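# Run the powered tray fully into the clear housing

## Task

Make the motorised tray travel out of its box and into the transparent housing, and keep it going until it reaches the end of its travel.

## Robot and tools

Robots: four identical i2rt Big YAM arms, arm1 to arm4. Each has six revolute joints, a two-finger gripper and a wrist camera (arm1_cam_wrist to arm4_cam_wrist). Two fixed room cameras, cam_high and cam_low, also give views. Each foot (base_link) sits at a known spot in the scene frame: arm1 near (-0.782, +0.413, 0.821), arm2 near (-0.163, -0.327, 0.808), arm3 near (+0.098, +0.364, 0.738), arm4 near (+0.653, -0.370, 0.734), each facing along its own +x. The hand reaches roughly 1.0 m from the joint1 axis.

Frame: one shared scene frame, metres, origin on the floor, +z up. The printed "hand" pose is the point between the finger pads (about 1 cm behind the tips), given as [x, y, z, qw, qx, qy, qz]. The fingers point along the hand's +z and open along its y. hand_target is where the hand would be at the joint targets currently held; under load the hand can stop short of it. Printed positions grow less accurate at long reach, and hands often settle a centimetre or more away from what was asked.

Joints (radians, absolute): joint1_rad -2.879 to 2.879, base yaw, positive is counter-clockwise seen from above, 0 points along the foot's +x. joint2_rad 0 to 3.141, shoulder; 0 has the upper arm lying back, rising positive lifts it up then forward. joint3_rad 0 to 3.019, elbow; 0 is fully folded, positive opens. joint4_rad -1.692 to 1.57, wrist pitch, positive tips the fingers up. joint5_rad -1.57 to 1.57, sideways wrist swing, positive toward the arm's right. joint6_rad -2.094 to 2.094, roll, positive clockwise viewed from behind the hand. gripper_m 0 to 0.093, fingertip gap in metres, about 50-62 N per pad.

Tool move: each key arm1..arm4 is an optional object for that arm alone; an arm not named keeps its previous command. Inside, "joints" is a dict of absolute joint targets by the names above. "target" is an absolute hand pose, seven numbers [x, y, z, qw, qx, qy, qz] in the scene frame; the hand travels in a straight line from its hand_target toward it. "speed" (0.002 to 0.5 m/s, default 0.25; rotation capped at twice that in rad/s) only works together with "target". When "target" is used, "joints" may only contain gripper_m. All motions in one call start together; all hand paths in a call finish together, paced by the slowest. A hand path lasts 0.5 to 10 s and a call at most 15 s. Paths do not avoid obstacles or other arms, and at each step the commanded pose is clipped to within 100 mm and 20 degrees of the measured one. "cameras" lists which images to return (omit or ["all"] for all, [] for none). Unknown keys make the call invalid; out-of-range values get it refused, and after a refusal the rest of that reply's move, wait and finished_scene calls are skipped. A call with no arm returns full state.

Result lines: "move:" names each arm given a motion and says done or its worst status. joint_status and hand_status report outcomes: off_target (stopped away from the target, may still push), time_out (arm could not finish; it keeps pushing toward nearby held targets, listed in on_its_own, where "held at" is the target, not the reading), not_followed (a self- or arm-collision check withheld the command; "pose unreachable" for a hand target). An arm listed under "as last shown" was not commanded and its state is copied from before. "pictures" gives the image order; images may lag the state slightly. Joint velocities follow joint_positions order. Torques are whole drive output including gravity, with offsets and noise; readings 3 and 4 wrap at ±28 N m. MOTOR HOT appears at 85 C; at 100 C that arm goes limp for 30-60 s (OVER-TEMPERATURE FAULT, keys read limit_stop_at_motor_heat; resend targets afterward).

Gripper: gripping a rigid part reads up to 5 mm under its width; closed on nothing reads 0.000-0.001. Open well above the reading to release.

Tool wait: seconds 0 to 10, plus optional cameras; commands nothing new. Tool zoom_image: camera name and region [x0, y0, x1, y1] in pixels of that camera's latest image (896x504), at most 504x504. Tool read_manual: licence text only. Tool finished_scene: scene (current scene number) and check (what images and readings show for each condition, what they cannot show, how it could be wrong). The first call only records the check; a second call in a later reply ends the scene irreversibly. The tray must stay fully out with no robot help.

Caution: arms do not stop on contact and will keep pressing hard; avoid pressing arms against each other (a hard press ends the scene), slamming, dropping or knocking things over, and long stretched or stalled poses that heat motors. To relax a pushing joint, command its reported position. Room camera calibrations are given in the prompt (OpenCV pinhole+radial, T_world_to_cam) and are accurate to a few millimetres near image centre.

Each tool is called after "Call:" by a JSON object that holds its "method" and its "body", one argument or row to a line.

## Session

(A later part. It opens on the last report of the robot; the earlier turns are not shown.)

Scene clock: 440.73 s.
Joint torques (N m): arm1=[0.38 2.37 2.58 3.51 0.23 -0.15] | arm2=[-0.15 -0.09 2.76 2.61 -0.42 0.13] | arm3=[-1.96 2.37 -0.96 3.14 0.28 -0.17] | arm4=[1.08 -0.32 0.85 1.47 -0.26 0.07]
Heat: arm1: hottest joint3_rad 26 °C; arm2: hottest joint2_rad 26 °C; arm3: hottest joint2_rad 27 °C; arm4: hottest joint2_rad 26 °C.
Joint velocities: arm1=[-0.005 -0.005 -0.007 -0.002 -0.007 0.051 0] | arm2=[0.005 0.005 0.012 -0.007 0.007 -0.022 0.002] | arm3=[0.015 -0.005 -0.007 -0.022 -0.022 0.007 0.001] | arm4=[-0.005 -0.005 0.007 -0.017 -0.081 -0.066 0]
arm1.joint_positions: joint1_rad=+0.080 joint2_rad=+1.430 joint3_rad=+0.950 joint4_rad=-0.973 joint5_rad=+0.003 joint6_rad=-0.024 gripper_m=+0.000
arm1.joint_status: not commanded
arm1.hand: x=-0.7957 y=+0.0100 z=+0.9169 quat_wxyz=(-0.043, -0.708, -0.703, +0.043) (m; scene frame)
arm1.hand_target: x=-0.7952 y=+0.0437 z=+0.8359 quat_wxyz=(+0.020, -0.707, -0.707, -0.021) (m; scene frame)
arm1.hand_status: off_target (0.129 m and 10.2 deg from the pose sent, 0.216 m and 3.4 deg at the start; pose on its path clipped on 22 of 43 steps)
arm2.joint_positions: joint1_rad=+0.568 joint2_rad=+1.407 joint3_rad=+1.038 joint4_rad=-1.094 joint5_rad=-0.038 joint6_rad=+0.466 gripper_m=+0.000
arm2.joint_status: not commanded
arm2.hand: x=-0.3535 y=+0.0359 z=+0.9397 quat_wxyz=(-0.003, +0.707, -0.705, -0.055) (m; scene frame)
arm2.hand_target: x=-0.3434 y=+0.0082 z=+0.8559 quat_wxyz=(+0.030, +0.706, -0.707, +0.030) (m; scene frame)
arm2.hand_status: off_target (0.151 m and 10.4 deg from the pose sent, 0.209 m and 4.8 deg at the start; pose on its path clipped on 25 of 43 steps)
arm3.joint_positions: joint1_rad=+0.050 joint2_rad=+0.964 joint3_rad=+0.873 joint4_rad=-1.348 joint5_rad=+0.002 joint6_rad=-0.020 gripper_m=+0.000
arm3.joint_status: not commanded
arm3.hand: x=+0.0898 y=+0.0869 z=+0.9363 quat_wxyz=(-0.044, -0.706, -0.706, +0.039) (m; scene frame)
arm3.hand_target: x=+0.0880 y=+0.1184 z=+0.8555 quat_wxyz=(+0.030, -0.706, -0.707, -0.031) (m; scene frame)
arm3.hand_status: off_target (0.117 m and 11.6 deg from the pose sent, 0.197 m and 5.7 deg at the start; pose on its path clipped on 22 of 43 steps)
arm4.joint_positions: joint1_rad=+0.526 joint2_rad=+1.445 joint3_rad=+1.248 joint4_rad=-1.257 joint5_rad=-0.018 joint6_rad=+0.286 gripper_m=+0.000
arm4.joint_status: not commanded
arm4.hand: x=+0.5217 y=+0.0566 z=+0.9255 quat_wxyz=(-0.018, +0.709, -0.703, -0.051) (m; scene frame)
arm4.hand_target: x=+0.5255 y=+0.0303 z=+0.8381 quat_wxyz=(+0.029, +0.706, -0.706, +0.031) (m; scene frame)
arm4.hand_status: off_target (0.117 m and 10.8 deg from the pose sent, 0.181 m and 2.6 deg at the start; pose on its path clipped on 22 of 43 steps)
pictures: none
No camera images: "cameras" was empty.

Call:
{"method": "wait", "body": {
  "seconds": 10,
  "cameras": []
}}

Call:
{"method": "wait", "body": {
  "seconds": 10,
  "cameras": []
}}

Call:
{"method": "wait", "body": {
  "seconds": 10,
  "cameras": []
}}

Call:
{"method": "wait", "body": {
  "seconds": 10,
  "cameras": ["cam_high", "cam_low"]
}}

Scene clock: 450.93 s.
Joint torques (N m): arm1=[0.21 2.43 2.5 3.51 0.21 -0.15] | arm2=[-0.15 -0.09 2.8 2.71 -0.42 0.15] | arm3=[-2.02 2.32 -0.98 3.15 0.28 -0.17] | arm4=[1.08 -0.32 0.84 1.47 -0.26 0.08]
Heat: arm1: hottest joint3_rad 26 °C; arm2: hottest joint2_rad 26 °C; arm3: hottest joint2_rad 27 °C; arm4: hottest joint2_rad 26 °C.
Joint velocities: arm1=[0.015 -0.005 0.007 0.002 -0.007 -0.066 -0.001] | arm2=[-0.005 -0.005 -0.022 -0.022 0.007 0.066 -0.001] | arm3=[0.005 0.005 -0.012 0.002 0.051 0.007 -0.003] | arm4=[-0.015 0.005 0.007 0.002 -0.095 -0.037 -0.001]
arm1.joint_positions: joint1_rad=+0.080 joint2_rad=+1.430 joint3_rad=+0.950 joint4_rad=-0.973 joint5_rad=+0.003 joint6_rad=-0.024 gripper_m=+0.000
arm1.joint_status: not commanded
arm1.hand: x=-0.7957 y=+0.0100 z=+0.9169 quat_wxyz=(-0.043, -0.708, -0.703, +0.043) (m; scene frame)
arm1.hand_target: x=-0.7952 y=+0.0437 z=+0.8359 quat_wxyz=(+0.020, -0.707, -0.707, -0.021) (m; scene frame)
arm1.hand_status: off_target (0.129 m and 10.2 deg from the pose sent, 0.216 m and 3.4 deg at the start; pose on its path clipped on 22 of 43 steps)
arm2.joint_positions: joint1_rad=+0.568 joint2_rad=+1.407 joint3_rad=+1.038 joint4_rad=-1.094 joint5_rad=-0.038 joint6_rad=+0.466 gripper_m=+0.000
arm2.joint_status: not commanded
arm2.hand: x=-0.3535 y=+0.0359 z=+0.9397 quat_wxyz=(-0.003, +0.707, -0.705, -0.055) (m; scene frame)
arm2.hand_target: x=-0.3434 y=+0.0082 z=+0.8559 quat_wxyz=(+0.030, +0.706, -0.707, +0.030) (m; scene frame)
arm2.hand_status: off_target (0.151 m and 10.4 deg from the pose sent, 0.209 m and 4.8 deg at the start; pose on its path clipped on 25 of 43 steps)
arm3.joint_positions: joint1_rad=+0.050 joint2_rad=+0.964 joint3_rad=+0.873 joint4_rad=-1.348 joint5_rad=+0.002 joint6_rad=-0.020 gripper_m=+0.000
arm3.joint_status: not commanded
arm3.hand: x=+0.0898 y=+0.0869 z=+0.9363 quat_wxyz=(-0.044, -0.706, -0.706, +0.039) (m; scene frame)
arm3.hand_target: x=+0.0880 y=+0.1184 z=+0.8555 quat_wxyz=(+0.030, -0.706, -0.707, -0.031) (m; scene frame)
arm3.hand_status: off_target (0.117 m and 11.6 deg from the pose sent, 0.197 m and 5.7 deg at the start; pose on its path clipped on 22 of 43 steps)
arm4.joint_positions: joint1_rad=+0.526 joint2_rad=+1.445 joint3_rad=+1.248 joint4_rad=-1.257 joint5_rad=-0.018 joint6_rad=+0.286 gripper_m=+0.000
arm4.joint_status: not commanded
arm4.hand: x=+0.5217 y=+0.0566 z=+0.9255 quat_wxyz=(-0.018, +0.709, -0.703, -0.051) (m; scene frame)
arm4.hand_target: x=+0.5255 y=+0.0303 z=+0.8381 quat_wxyz=(+0.029, +0.706, -0.706, +0.031) (m; scene frame)
arm4.hand_status: off_target (0.117 m and 10.8 deg from the pose sent, 0.181 m and 2.6 deg at the start; pose on its path clipped on 22 of 43 steps)
wait: 10.00 s; at rest by 0.07 s
pictures: none
No camera images: "cameras" was empty.

Scene clock: 460.93 s.
Joint torques (N m): arm1=[0.26 2.49 2.55 3.51 0.22 -0.15] | arm2=[0.38 -0.03 2.7 2.77 -0.41 0.14] | arm3=[-1.9 2.32 -0.98 3.15 0.29 -0.18] | arm4=[1.03 -0.32 0.85 1.47 -0.26 0.08]
Heat: arm1: hottest joint3_rad 26 °C; arm2: hottest joint2_rad 26 °C; arm3: hottest joint2_rad 27 °C; arm4: hottest joint2_rad 26 °C.
Joint velocities: arm1=[-0.015 -0.005 0.002 0.007 0.066 -0.037 0.001] | arm2=[0.005 0.015 -0.007 -0.002 0.022 -0.051 0] | arm3=[-0.005 -0.015 0.002 -0.007 -0.066 0.007 0.001] | arm4=[0.005 -0.005 -0.002 -0.002 0.022 -0.007 0]
arm1.joint_positions: joint1_rad=+0.080 joint2_rad=+1.430 joint3_rad=+0.950 joint4_rad=-0.973 joint5_rad=+0.003 joint6_rad=-0.024 gripper_m=+0.000
arm1.joint_status: not commanded
arm1.hand: x=-0.7957 y=+0.0100 z=+0.9169 quat_wxyz=(-0.043, -0.708, -0.703, +0.043) (m; scene frame)
arm1.hand_target: x=-0.7952 y=+0.0437 z=+0.8359 quat_wxyz=(+0.020, -0.707, -0.707, -0.021) (m; scene frame)
arm1.hand_status: off_target (0.129 m and 10.2 deg from the pose sent, 0.216 m and 3.4 deg at the start; pose on its path clipped on 22 of 43 steps)
arm2.joint_positions: joint1_rad=+0.568 joint2_rad=+1.407 joint3_rad=+1.038 joint4_rad=-1.094 joint5_rad=-0.038 joint6_rad=+0.466 gripper_m=+0.000
arm2.joint_status: not commanded
arm2.hand: x=-0.3535 y=+0.0359 z=+0.9397 quat_wxyz=(-0.003, +0.707, -0.705, -0.055) (m; scene frame)
arm2.hand_target: x=-0.3434 y=+0.0082 z=+0.8559 quat_wxyz=(+0.030, +0.706, -0.707, +0.030) (m; scene frame)
arm2.hand_status: off_target (0.151 m and 10.4 deg from the pose sent, 0.209 m and 4.8 deg at the start; pose on its path clipped on 25 of 43 steps)
arm3.joint_positions: joint1_rad=+0.050 joint2_rad=+0.964 joint3_rad=+0.873 joint4_rad=-1.348 joint5_rad=+0.002 joint6_rad=-0.020 gripper_m=+0.000
arm3.joint_status: not commanded
arm3.hand: x=+0.0898 y=+0.0869 z=+0.9363 quat_wxyz=(-0.044, -0.706, -0.706, +0.039) (m; scene frame)
arm3.hand_target: x=+0.0880 y=+0.1184 z=+0.8555 quat_wxyz=(+0.030, -0.706, -0.707, -0.031) (m; scene frame)
arm3.hand_status: off_target (0.117 m and 11.6 deg from the pose sent, 0.197 m and 5.7 deg at the start; pose on its path clipped on 22 of 43 steps)
arm4.joint_positions: joint1_rad=+0.526 joint2_rad=+1.445 joint3_rad=+1.248 joint4_rad=-1.257 joint5_rad=-0.018 joint6_rad=+0.286 gripper_m=+0.000
arm4.joint_status: not commanded
arm4.hand: x=+0.5217 y=+0.0566 z=+0.9255 quat_wxyz=(-0.018, +0.709, -0.703, -0.051) (m; scene frame)
arm4.hand_target: x=+0.5255 y=+0.0303 z=+0.8381 quat_wxyz=(+0.029, +0.706, -0.706, +0.031) (m; scene frame)
arm4.hand_status: off_target (0.117 m and 10.8 deg from the pose sent, 0.181 m and 2.6 deg at the start; pose on its path clipped on 22 of 43 steps)
wait: 10.00 s; at rest by 0.27 s
pictures: none
No camera images: "cameras" was empty.

Scene clock: 470.93 s.
Joint torques (N m): arm1=[0.5 2.43 2.55 3.51 0.22 -0.15] | arm2=[0.15 -0.03 2.69 2.61 -0.43 0.11] | arm3=[-2.08 2.26 -0.98 3.1 0.29 -0.17] | arm4=[1.08 -0.26 0.85 1.46 -0.26 0.07]
Heat: arm1: hottest joint3_rad 26 °C; arm2: hottest joint2_rad 26 °C; arm3: hottest joint2_rad 27 °C; arm4: hottest joint2_rad 26 °C.
Joint velocities: arm1=[-0.015 -0.005 -0.012 -0.002 -0.007 -0.037 0.001] | arm2=[-0.005 -0.005 0.002 -0.007 0.007 0.037 0] | arm3=[-0.005 -0.005 -0.007 0.012 0.066 0.007 0.001] | arm4=[-0.005 -0.015 -0.012 -0.012 -0.081 -0.022 0.001]
arm1.joint_positions: joint1_rad=+0.080 joint2_rad=+1.430 joint3_rad=+0.950 joint4_rad=-0.973 joint5_rad=+0.003 joint6_rad=-0.024 gripper_m=+0.000
arm1.joint_status: not commanded
arm1.hand: x=-0.7957 y=+0.0100 z=+0.9169 quat_wxyz=(-0.043, -0.708, -0.703, +0.043) (m; scene frame)
arm1.hand_target: x=-0.7952 y=+0.0437 z=+0.8359 quat_wxyz=(+0.020, -0.707, -0.707, -0.021) (m; scene frame)
arm1.hand_status: off_target (0.129 m and 10.2 deg from the pose sent, 0.216 m and 3.4 deg at the start; pose on its path clipped on 22 of 43 steps)
arm2.joint_positions: joint1_rad=+0.568 joint2_rad=+1.407 joint3_rad=+1.038 joint4_rad=-1.094 joint5_rad=-0.038 joint6_rad=+0.466 gripper_m=+0.000
arm2.joint_status: not commanded
arm2.hand: x=-0.3535 y=+0.0359 z=+0.9397 quat_wxyz=(-0.003, +0.707, -0.705, -0.055) (m; scene frame)
arm2.hand_target: x=-0.3434 y=+0.0082 z=+0.8559 quat_wxyz=(+0.030, +0.706, -0.707, +0.030) (m; scene frame)
arm2.hand_status: off_target (0.151 m and 10.4 deg from the pose sent, 0.209 m and 4.8 deg at the start; pose on its path clipped on 25 of 43 steps)
arm3.joint_positions: joint1_rad=+0.050 joint2_rad=+0.964 joint3_rad=+0.873 joint4_rad=-1.348 joint5_rad=+0.002 joint6_rad=-0.020 gripper_m=+0.000
arm3.joint_status: not commanded
arm3.hand: x=+0.0898 y=+0.0869 z=+0.9363 quat_wxyz=(-0.044, -0.706, -0.706, +0.039) (m; scene frame)
arm3.hand_target: x=+0.0880 y=+0.1184 z=+0.8555 quat_wxyz=(+0.030, -0.706, -0.707, -0.031) (m; scene frame)
arm3.hand_status: off_target (0.117 m and 11.6 deg from the pose sent, 0.197 m and 5.7 deg at the start; pose on its path clipped on 22 of 43 steps)
arm4.joint_positions: joint1_rad=+0.526 joint2_rad=+1.445 joint3_rad=+1.248 joint4_rad=-1.257 joint5_rad=-0.018 joint6_rad=+0.286 gripper_m=+0.000
arm4.joint_status: not commanded
arm4.hand: x=+0.5217 y=+0.0566 z=+0.9255 quat_wxyz=(-0.018, +0.709, -0.703, -0.051) (m; scene frame)
arm4.hand_target: x=+0.5255 y=+0.0303 z=+0.8381 quat_wxyz=(+0.029, +0.706, -0.706, +0.031) (m; scene frame)
arm4.hand_status: off_target (0.117 m and 10.8 deg from the pose sent, 0.181 m and 2.6 deg at the start; pose on its path clipped on 22 of 43 steps)
wait: 10.00 s; at rest by 0.27 s
pictures: none
No camera images: "cameras" was empty.

Scene clock: 480.93 s.
Joint torques (N m): arm1=[0.38 2.37 2.58 3.49 0.21 -0.16] | arm2=[-0.38 0.09 2.77 2.63 -0.42 0.16] | arm3=[-1.96 2.32 -0.96 3.15 0.3 -0.17] | arm4=[1.03 -0.32 0.85 1.47 -0.26 0.07]
Heat: arm1: hottest joint3_rad 26 °C; arm2: hottest joint2_rad 26 °C; arm3: hottest joint2_rad 27 °C; arm4: hottest joint2_rad 26 °C.
Joint velocities: arm1=[0.005 -0.015 0.002 0.027 0.037 -0.037 0] | arm2=[0.005 -0.015 -0.002 -0.017 0.066 -0.037 0] | arm3=[-0.005 0.005 0.017 -0.017 0.007 0.007 0] | arm4=[-0.005 -0.034 -0.017 0.012 -0.037 -0.037 0]
arm1.joint_positions: joint1_rad=+0.080 joint2_rad=+1.430 joint3_rad=+0.950 joint4_rad=-0.973 joint5_rad=+0.003 joint6_rad=-0.024 gripper_m=+0.000
arm1.joint_status: not commanded
arm1.hand: x=-0.7957 y=+0.0100 z=+0.9169 quat_wxyz=(-0.043, -0.708, -0.703, +0.043) (m; scene frame)
arm1.hand_target: x=-0.7952 y=+0.0437 z=+0.8359 quat_wxyz=(+0.020, -0.707, -0.707, -0.021) (m; scene frame)
arm1.hand_status: off_target (0.129 m and 10.2 deg from the pose sent, 0.216 m and 3.4 deg at the start; pose on its path clipped on 22 of 43 steps)
arm2.joint_positions: joint1_rad=+0.568 joint2_rad=+1.407 joint3_rad=+1.038 joint4_rad=-1.094 joint5_rad=-0.038 joint6_rad=+0.466 gripper_m=+0.000
arm2.joint_status: not commanded
arm2.hand: x=-0.3535 y=+0.0359 z=+0.9397 quat_wxyz=(-0.003, +0.707, -0.705, -0.055) (m; scene frame)
arm2.hand_target: x=-0.3434 y=+0.0082 z=+0.8559 quat_wxyz=(+0.030, +0.706, -0.707, +0.030) (m; scene frame)
arm2.hand_status: off_target (0.151 m and 10.4 deg from the pose sent, 0.209 m and 4.8 deg at the start; pose on its path clipped on 25 of 43 steps)
arm3.joint_positions: joint1_rad=+0.050 joint2_rad=+0.964 joint3_rad=+0.873 joint4_rad=-1.348 joint5_rad=+0.002 joint6_rad=-0.020 gripper_m=+0.000
arm3.joint_status: not commanded
arm3.hand: x=+0.0898 y=+0.0869 z=+0.9363 quat_wxyz=(-0.044, -0.706, -0.706, +0.039) (m; scene frame)
arm3.hand_target: x=+0.0880 y=+0.1184 z=+0.8555 quat_wxyz=(+0.030, -0.706, -0.707, -0.031) (m; scene frame)
arm3.hand_status: off_target (0.117 m and 11.6 deg from the pose sent, 0.197 m and 5.7 deg at the start; pose on its path clipped on 22 of 43 steps)
arm4.joint_positions: joint1_rad=+0.526 joint2_rad=+1.445 joint3_rad=+1.248 joint4_rad=-1.257 joint5_rad=-0.018 joint6_rad=+0.286 gripper_m=+0.000
arm4.joint_status: not commanded
arm4.hand: x=+0.5217 y=+0.0566 z=+0.9255 quat_wxyz=(-0.018, +0.709, -0.703, -0.051) (m; scene frame)
arm4.hand_target: x=+0.5255 y=+0.0303 z=+0.8381 quat_wxyz=(+0.029, +0.706, -0.706, +0.031) (m; scene frame)
arm4.hand_status: off_target (0.117 m and 10.8 deg from the pose sent, 0.181 m and 2.6 deg at the start; pose on its path clipped on 22 of 43 steps)
wait: 10.00 s; at rest by 0.27 s
pictures: cam_high, cam_low

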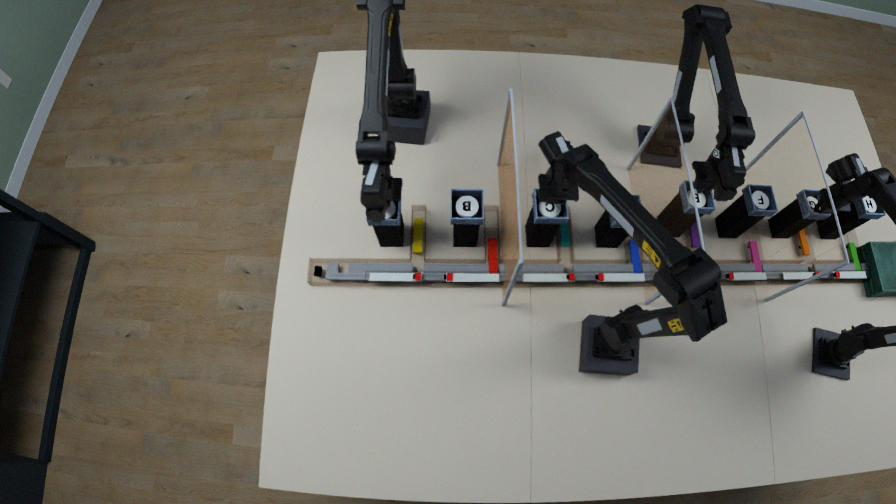

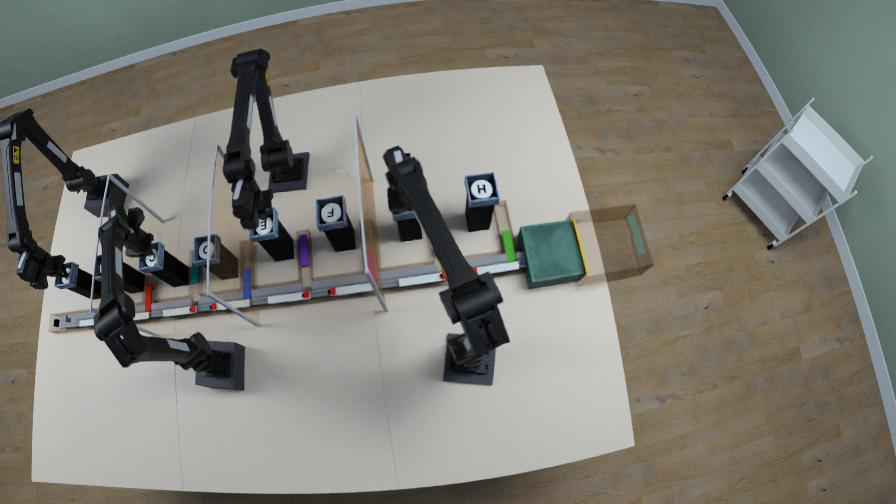

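Call:
{"method": "wait", "body": {
  "seconds": 10,
  "cameras": []
}}

Call:
{"method": "wait", "body": {
  "seconds": 10,
  "cameras": []
}}

Call:
{"method": "wait", "body": {
  "seconds": 10,
  "cameras": []
}}

Call:
{"method": "wait", "body": {
  "seconds": 6,
  "cameras": ["cam_high", "cam_low"]
}}

Call:
{"method": "zoom_image", "body": {
  "camera": "cam_high",
  "region": [300, 180, 520, 310]
}}

Call:
{"method": "zoom_image", "body": {
  "camera": "cam_high",
  "region": [676, 180, 896, 310]
}}

Scene clock: 491.13 s.
Joint torques (N m): arm1=[0.38 2.43 2.54 3.48 0.23 -0.14] | arm2=[-0.03 0.03 2.78 2.66 -0.43 0.15] | arm3=[-1.9 2.37 -0.98 3.1 0.29 -0.17] | arm4=[1.08 -0.32 0.85 1.47 -0.26 0.07]
Heat: arm1: hottest joint3_rad 26 °C; arm2: hottest joint2_rad 26 °C; arm3: hottest joint2_rad 27 °C; arm4: hottest joint2_rad 26 °C.
Joint velocities: arm1=[-0.005 -0.005 0.007 0.002 0.022 -0.007 -0.001] | arm2=[0.005 -0.024 -0.007 0.007 -0.051 0.007 0.001] | arm3=[0.005 -0.015 0.002 -0.002 -0.007 0.051 0] | arm4=[0.005 0.005 0.002 -0.007 -0.037 0.007 0]
arm1.joint_positions: joint1_rad=+0.080 joint2_rad=+1.430 joint3_rad=+0.950 joint4_rad=-0.973 joint5_rad=+0.003 joint6_rad=-0.024 gripper_m=+0.000
arm1.joint_status: not commanded
arm1.hand: x=-0.7957 y=+0.0100 z=+0.9169 quat_wxyz=(-0.043, -0.708, -0.703, +0.043) (m; scene frame)
arm1.hand_target: x=-0.7952 y=+0.0437 z=+0.8359 quat_wxyz=(+0.020, -0.707, -0.707, -0.021) (m; scene frame)
arm1.hand_status: off_target (0.129 m and 10.2 deg from the pose sent, 0.216 m and 3.4 deg at the start; pose on its path clipped on 22 of 43 steps)
arm2.joint_positions: joint1_rad=+0.568 joint2_rad=+1.407 joint3_rad=+1.038 joint4_rad=-1.094 joint5_rad=-0.038 joint6_rad=+0.466 gripper_m=+0.000
arm2.joint_status: not commanded
arm2.hand: x=-0.3535 y=+0.0359 z=+0.9397 quat_wxyz=(-0.003, +0.707, -0.705, -0.055) (m; scene frame)
arm2.hand_target: x=-0.3434 y=+0.0082 z=+0.8559 quat_wxyz=(+0.030, +0.706, -0.707, +0.030) (m; scene frame)
arm2.hand_status: off_target (0.151 m and 10.4 deg from the pose sent, 0.209 m and 4.8 deg at the start; pose on its path clipped on 25 of 43 steps)
arm3.joint_positions: joint1_rad=+0.050 joint2_rad=+0.964 joint3_rad=+0.873 joint4_rad=-1.348 joint5_rad=+0.002 joint6_rad=-0.020 gripper_m=+0.000
arm3.joint_status: not commanded
arm3.hand: x=+0.0898 y=+0.0869 z=+0.9363 quat_wxyz=(-0.044, -0.706, -0.706, +0.039) (m; scene frame)
arm3.hand_target: x=+0.0880 y=+0.1184 z=+0.8555 quat_wxyz=(+0.030, -0.706, -0.707, -0.031) (m; scene frame)
arm3.hand_status: off_target (0.117 m and 11.6 deg from the pose sent, 0.197 m and 5.7 deg at the start; pose on its path clipped on 22 of 43 steps)
arm4.joint_positions: joint1_rad=+0.526 joint2_rad=+1.445 joint3_rad=+1.248 joint4_rad=-1.257 joint5_rad=-0.018 joint6_rad=+0.286 gripper_m=+0.000
arm4.joint_status: not commanded
arm4.hand: x=+0.5217 y=+0.0566 z=+0.9255 quat_wxyz=(-0.018, +0.709, -0.703, -0.051) (m; scene frame)
arm4.hand_target: x=+0.5255 y=+0.0303 z=+0.8381 quat_wxyz=(+0.029, +0.706, -0.706, +0.031) (m; scene frame)
arm4.hand_status: off_target (0.117 m and 10.8 deg from the pose sent, 0.181 m and 2.6 deg at the start; pose on its path clipped on 22 of 43 steps)
wait: 10.00 s; at rest by 0.07 s
pictures: none
No camera images: "cameras" was empty.

Scene clock: 501.13 s.
Joint torques (N m): arm1=[0.5 2.55 2.52 3.54 0.22 -0.14] | arm2=[0.09 -0.44 2.7 2.51 -0.42 0.17] | arm3=[-1.96 2.32 -1.01 3.1 0.28 -0.18] | arm4=[1.03 -0.32 0.85 1.47 -0.26 0.07]
Heat: arm1: hottest joint3_rad 26 °C; arm2: hottest joint2_rad 26 °C; arm3: hottest joint2_rad 27 °C; arm4: hottest joint2_rad 26 °C.
Joint velocities: arm1=[-0.015 -0.005 0.007 0.017 -0.022 -0.037 -0.001] | arm2=[-0.024 -0.005 0.007 -0.042 0.022 -0.022 0] | arm3=[-0.024 -0.015 0.002 -0.007 0.007 -0.051 -0.001] | arm4=[-0.005 0.005 0.002 0.007 -0.066 -0.022 0]
arm1.joint_positions: joint1_rad=+0.080 joint2_rad=+1.430 joint3_rad=+0.950 joint4_rad=-0.973 joint5_rad=+0.003 joint6_rad=-0.024 gripper_m=+0.000
arm1.joint_status: not commanded
arm1.hand: x=-0.7957 y=+0.0100 z=+0.9169 quat_wxyz=(-0.043, -0.708, -0.703, +0.043) (m; scene frame)
arm1.hand_target: x=-0.7952 y=+0.0437 z=+0.8359 quat_wxyz=(+0.020, -0.707, -0.707, -0.021) (m; scene frame)
arm1.hand_status: off_target (0.129 m and 10.2 deg from the pose sent, 0.216 m and 3.4 deg at the start; pose on its path clipped on 22 of 43 steps)
arm2.joint_positions: joint1_rad=+0.568 joint2_rad=+1.407 joint3_rad=+1.038 joint4_rad=-1.094 joint5_rad=-0.038 joint6_rad=+0.466 gripper_m=+0.000
arm2.joint_status: not commanded
arm2.hand: x=-0.3535 y=+0.0359 z=+0.9397 quat_wxyz=(-0.003, +0.707, -0.705, -0.055) (m; scene frame)
arm2.hand_target: x=-0.3434 y=+0.0082 z=+0.8559 quat_wxyz=(+0.030, +0.706, -0.707, +0.030) (m; scene frame)
arm2.hand_status: off_target (0.151 m and 10.4 deg from the pose sent, 0.209 m and 4.8 deg at the start; pose on its path clipped on 25 of 43 steps)
arm3.joint_positions: joint1_rad=+0.050 joint2_rad=+0.964 joint3_rad=+0.873 joint4_rad=-1.348 joint5_rad=+0.002 joint6_rad=-0.020 gripper_m=+0.000
arm3.joint_status: not commanded
arm3.hand: x=+0.0898 y=+0.0869 z=+0.9363 quat_wxyz=(-0.044, -0.706, -0.706, +0.039) (m; scene frame)
arm3.hand_target: x=+0.0880 y=+0.1184 z=+0.8555 quat_wxyz=(+0.030, -0.706, -0.707, -0.031) (m; scene frame)
arm3.hand_status: off_target (0.117 m and 11.6 deg from the pose sent, 0.197 m and 5.7 deg at the start; pose on its path clipped on 22 of 43 steps)
arm4.joint_positions: joint1_rad=+0.526 joint2_rad=+1.445 joint3_rad=+1.248 joint4_rad=-1.257 joint5_rad=-0.018 joint6_rad=+0.286 gripper_m=+0.000
arm4.joint_status: not commanded
arm4.hand: x=+0.5217 y=+0.0566 z=+0.9255 quat_wxyz=(-0.018, +0.709, -0.703, -0.051) (m; scene frame)
arm4.hand_target: x=+0.5255 y=+0.0303 z=+0.8381 quat_wxyz=(+0.029, +0.706, -0.706, +0.031) (m; scene frame)
arm4.hand_status: off_target (0.117 m and 10.8 deg from the pose sent, 0.181 m and 2.6 deg at the start; pose on its path clipped on 22 of 43 steps)
wait: 10.00 s; at rest by 0.27 s
pictures: none
No camera images: "cameras" was empty.

Scene clock: 511.13 s.
Joint torques (N m): arm1=[0.21 2.49 2.51 3.52 0.22 -0.14] | arm2=[-0.03 -0.03 2.7 2.7 -0.43 0.16] | arm3=[-1.9 2.32 -0.98 3.12 0.29 -0.17] | arm4=[1.03 -0.26 0.85 1.47 -0.26 0.07]
Heat: arm1: hottest joint3_rad 26 °C; arm2: hottest joint2_rad 26 °C; arm3: hottest joint2_rad 27 °C; arm4: hottest joint2_rad 26 °C.
Joint velocities: arm1=[0.005 -0.005 -0.012 -0.012 -0.037 -0.037 0.001] | arm2=[-0.015 -0.005 -0.007 0.017 0.007 -0.022 -0.001] | arm3=[-0.005 0.015 0.007 0.007 -0.022 0.051 0.001] | arm4=[-0.005 -0.005 -0.017 0.007 -0.022 -0.007 -0.001]
arm1.joint_positions: joint1_rad=+0.080 joint2_rad=+1.430 joint3_rad=+0.950 joint4_rad=-0.973 joint5_rad=+0.003 joint6_rad=-0.024 gripper_m=+0.000
arm1.joint_status: not commanded
arm1.hand: x=-0.7957 y=+0.0100 z=+0.9169 quat_wxyz=(-0.043, -0.708, -0.703, +0.043) (m; scene frame)
arm1.hand_target: x=-0.7952 y=+0.0437 z=+0.8359 quat_wxyz=(+0.020, -0.707, -0.707, -0.021) (m; scene frame)
arm1.hand_status: off_target (0.129 m and 10.2 deg from the pose sent, 0.216 m and 3.4 deg at the start; pose on its path clipped on 22 of 43 steps)
arm2.joint_positions: joint1_rad=+0.568 joint2_rad=+1.407 joint3_rad=+1.038 joint4_rad=-1.094 joint5_rad=-0.038 joint6_rad=+0.466 gripper_m=+0.000
arm2.joint_status: not commanded
arm2.hand: x=-0.3535 y=+0.0359 z=+0.9397 quat_wxyz=(-0.003, +0.707, -0.705, -0.055) (m; scene frame)
arm2.hand_target: x=-0.3434 y=+0.0082 z=+0.8559 quat_wxyz=(+0.030, +0.706, -0.707, +0.030) (m; scene frame)
arm2.hand_status: off_target (0.151 m and 10.4 deg from the pose sent, 0.209 m and 4.8 deg at the start; pose on its path clipped on 25 of 43 steps)
arm3.joint_positions: joint1_rad=+0.050 joint2_rad=+0.964 joint3_rad=+0.873 joint4_rad=-1.348 joint5_rad=+0.002 joint6_rad=-0.020 gripper_m=+0.000
arm3.joint_status: not commanded
arm3.hand: x=+0.0898 y=+0.0869 z=+0.9363 quat_wxyz=(-0.044, -0.706, -0.706, +0.039) (m; scene frame)
arm3.hand_target: x=+0.0880 y=+0.1184 z=+0.8555 quat_wxyz=(+0.030, -0.706, -0.707, -0.031) (m; scene frame)
arm3.hand_status: off_target (0.117 m and 11.6 deg from the pose sent, 0.197 m and 5.7 deg at the start; pose on its path clipped on 22 of 43 steps)
arm4.joint_positions: joint1_rad=+0.526 joint2_rad=+1.445 joint3_rad=+1.248 joint4_rad=-1.257 joint5_rad=-0.018 joint6_rad=+0.286 gripper_m=+0.000
arm4.joint_status: not commanded
arm4.hand: x=+0.5217 y=+0.0566 z=+0.9255 quat_wxyz=(-0.018, +0.709, -0.703, -0.051) (m; scene frame)
arm4.hand_target: x=+0.5255 y=+0.0303 z=+0.8381 quat_wxyz=(+0.029, +0.706, -0.706, +0.031) (m; scene frame)
arm4.hand_status: off_target (0.117 m and 10.8 deg from the pose sent, 0.181 m and 2.6 deg at the start; pose on its path clipped on 22 of 43 steps)
wait: 10.00 s; at rest by 0.27 s
pictures: none
No camera images: "cameras" was empty.

Scene clock: 517.13 s.
Joint torques (N m): arm1=[0.32 2.49 2.54 3.49 0.23 -0.15] | arm2=[-0.44 -0.03 2.74 2.54 -0.4 0.14] | arm3=[-1.96 2.37 -0.96 3.1 0.29 -0.18] | arm4=[1.03 -0.32 0.85 1.47 -0.26 0.07]
Heat: arm1: hottest joint3_rad 26 °C; arm2: hottest joint2_rad 26 °C; arm3: hottest joint2_rad 27 °C; arm4: hottest joint2_rad 26 °C.
Joint velocities: arm1=[0.005 0.005 0.007 0.007 -0.007 -0.022 0] | arm2=[-0.005 -0.005 0.002 -0.007 -0.066 0.007 0.001] | arm3=[-0.005 -0.015 -0.007 -0.007 -0.007 0.007 0] | arm4=[-0.005 -0.015 -0.002 0.002 -0.081 0.022 0.002]
arm1.joint_positions: joint1_rad=+0.080 joint2_rad=+1.430 joint3_rad=+0.950 joint4_rad=-0.973 joint5_rad=+0.003 joint6_rad=-0.024 gripper_m=+0.000
arm1.joint_status: not commanded
arm1.hand: x=-0.7957 y=+0.0100 z=+0.9169 quat_wxyz=(-0.043, -0.708, -0.703, +0.043) (m; scene frame)
arm1.hand_target: x=-0.7952 y=+0.0437 z=+0.8359 quat_wxyz=(+0.020, -0.707, -0.707, -0.021) (m; scene frame)
arm1.hand_status: off_target (0.129 m and 10.2 deg from the pose sent, 0.216 m and 3.4 deg at the start; pose on its path clipped on 22 of 43 steps)
arm2.joint_positions: joint1_rad=+0.568 joint2_rad=+1.407 joint3_rad=+1.038 joint4_rad=-1.094 joint5_rad=-0.038 joint6_rad=+0.466 gripper_m=+0.000
arm2.joint_status: not commanded
arm2.hand: x=-0.3535 y=+0.0359 z=+0.9397 quat_wxyz=(-0.003, +0.707, -0.705, -0.055) (m; scene frame)
arm2.hand_target: x=-0.3434 y=+0.0082 z=+0.8559 quat_wxyz=(+0.030, +0.706, -0.707, +0.030) (m; scene frame)
arm2.hand_status: off_target (0.151 m and 10.4 deg from the pose sent, 0.209 m and 4.8 deg at the start; pose on its path clipped on 25 of 43 steps)
arm3.joint_positions: joint1_rad=+0.050 joint2_rad=+0.964 joint3_rad=+0.873 joint4_rad=-1.348 joint5_rad=+0.002 joint6_rad=-0.020 gripper_m=+0.000
arm3.joint_status: not commanded
arm3.hand: x=+0.0898 y=+0.0869 z=+0.9363 quat_wxyz=(-0.044, -0.706, -0.706, +0.039) (m; scene frame)
arm3.hand_target: x=+0.0880 y=+0.1184 z=+0.8555 quat_wxyz=(+0.030, -0.706, -0.707, -0.031) (m; scene frame)
arm3.hand_status: off_target (0.117 m and 11.6 deg from the pose sent, 0.197 m and 5.7 deg at the start; pose on its path clipped on 22 of 43 steps)
arm4.joint_positions: joint1_rad=+0.526 joint2_rad=+1.445 joint3_rad=+1.248 joint4_rad=-1.257 joint5_rad=-0.018 joint6_rad=+0.286 gripper_m=+0.000
arm4.joint_status: not commanded
arm4.hand: x=+0.5217 y=+0.0566 z=+0.9255 quat_wxyz=(-0.018, +0.709, -0.703, -0.051) (m; scene frame)
arm4.hand_target: x=+0.5255 y=+0.0303 z=+0.8381 quat_wxyz=(+0.029, +0.706, -0.706, +0.031) (m; scene frame)
arm4.hand_status: off_target (0.117 m and 10.8 deg from the pose sent, 0.181 m and 2.6 deg at the start; pose on its path clipped on 22 of 43 steps)
wait: 6.00 s; at rest by 0.27 s
pictures: cam_high, cam_low

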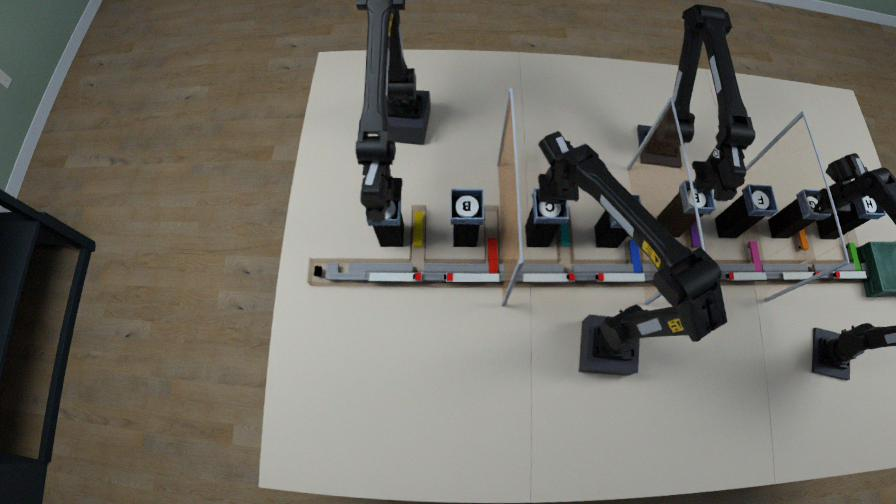

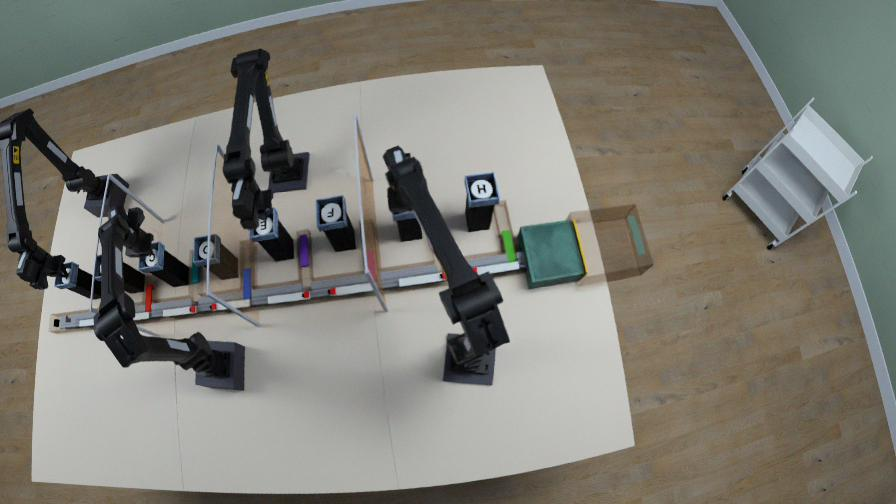

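Scaled by 2.291 from the camera's 896x504 image, which has a finer 1280x720 frame.

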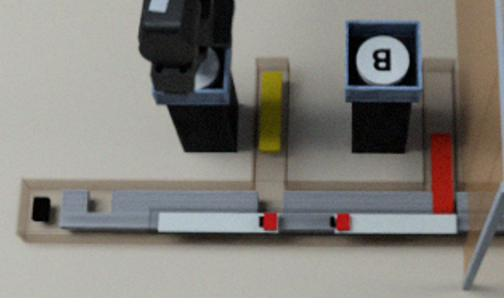

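Scaled by 2.291 from the camera's 896x504 image, which has a finer 1280x720 frame.

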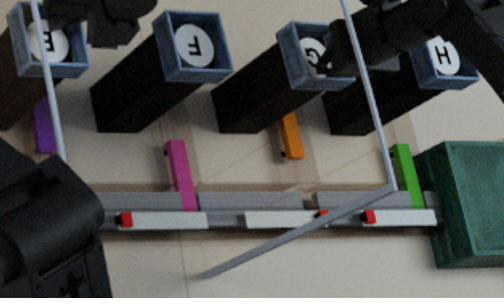

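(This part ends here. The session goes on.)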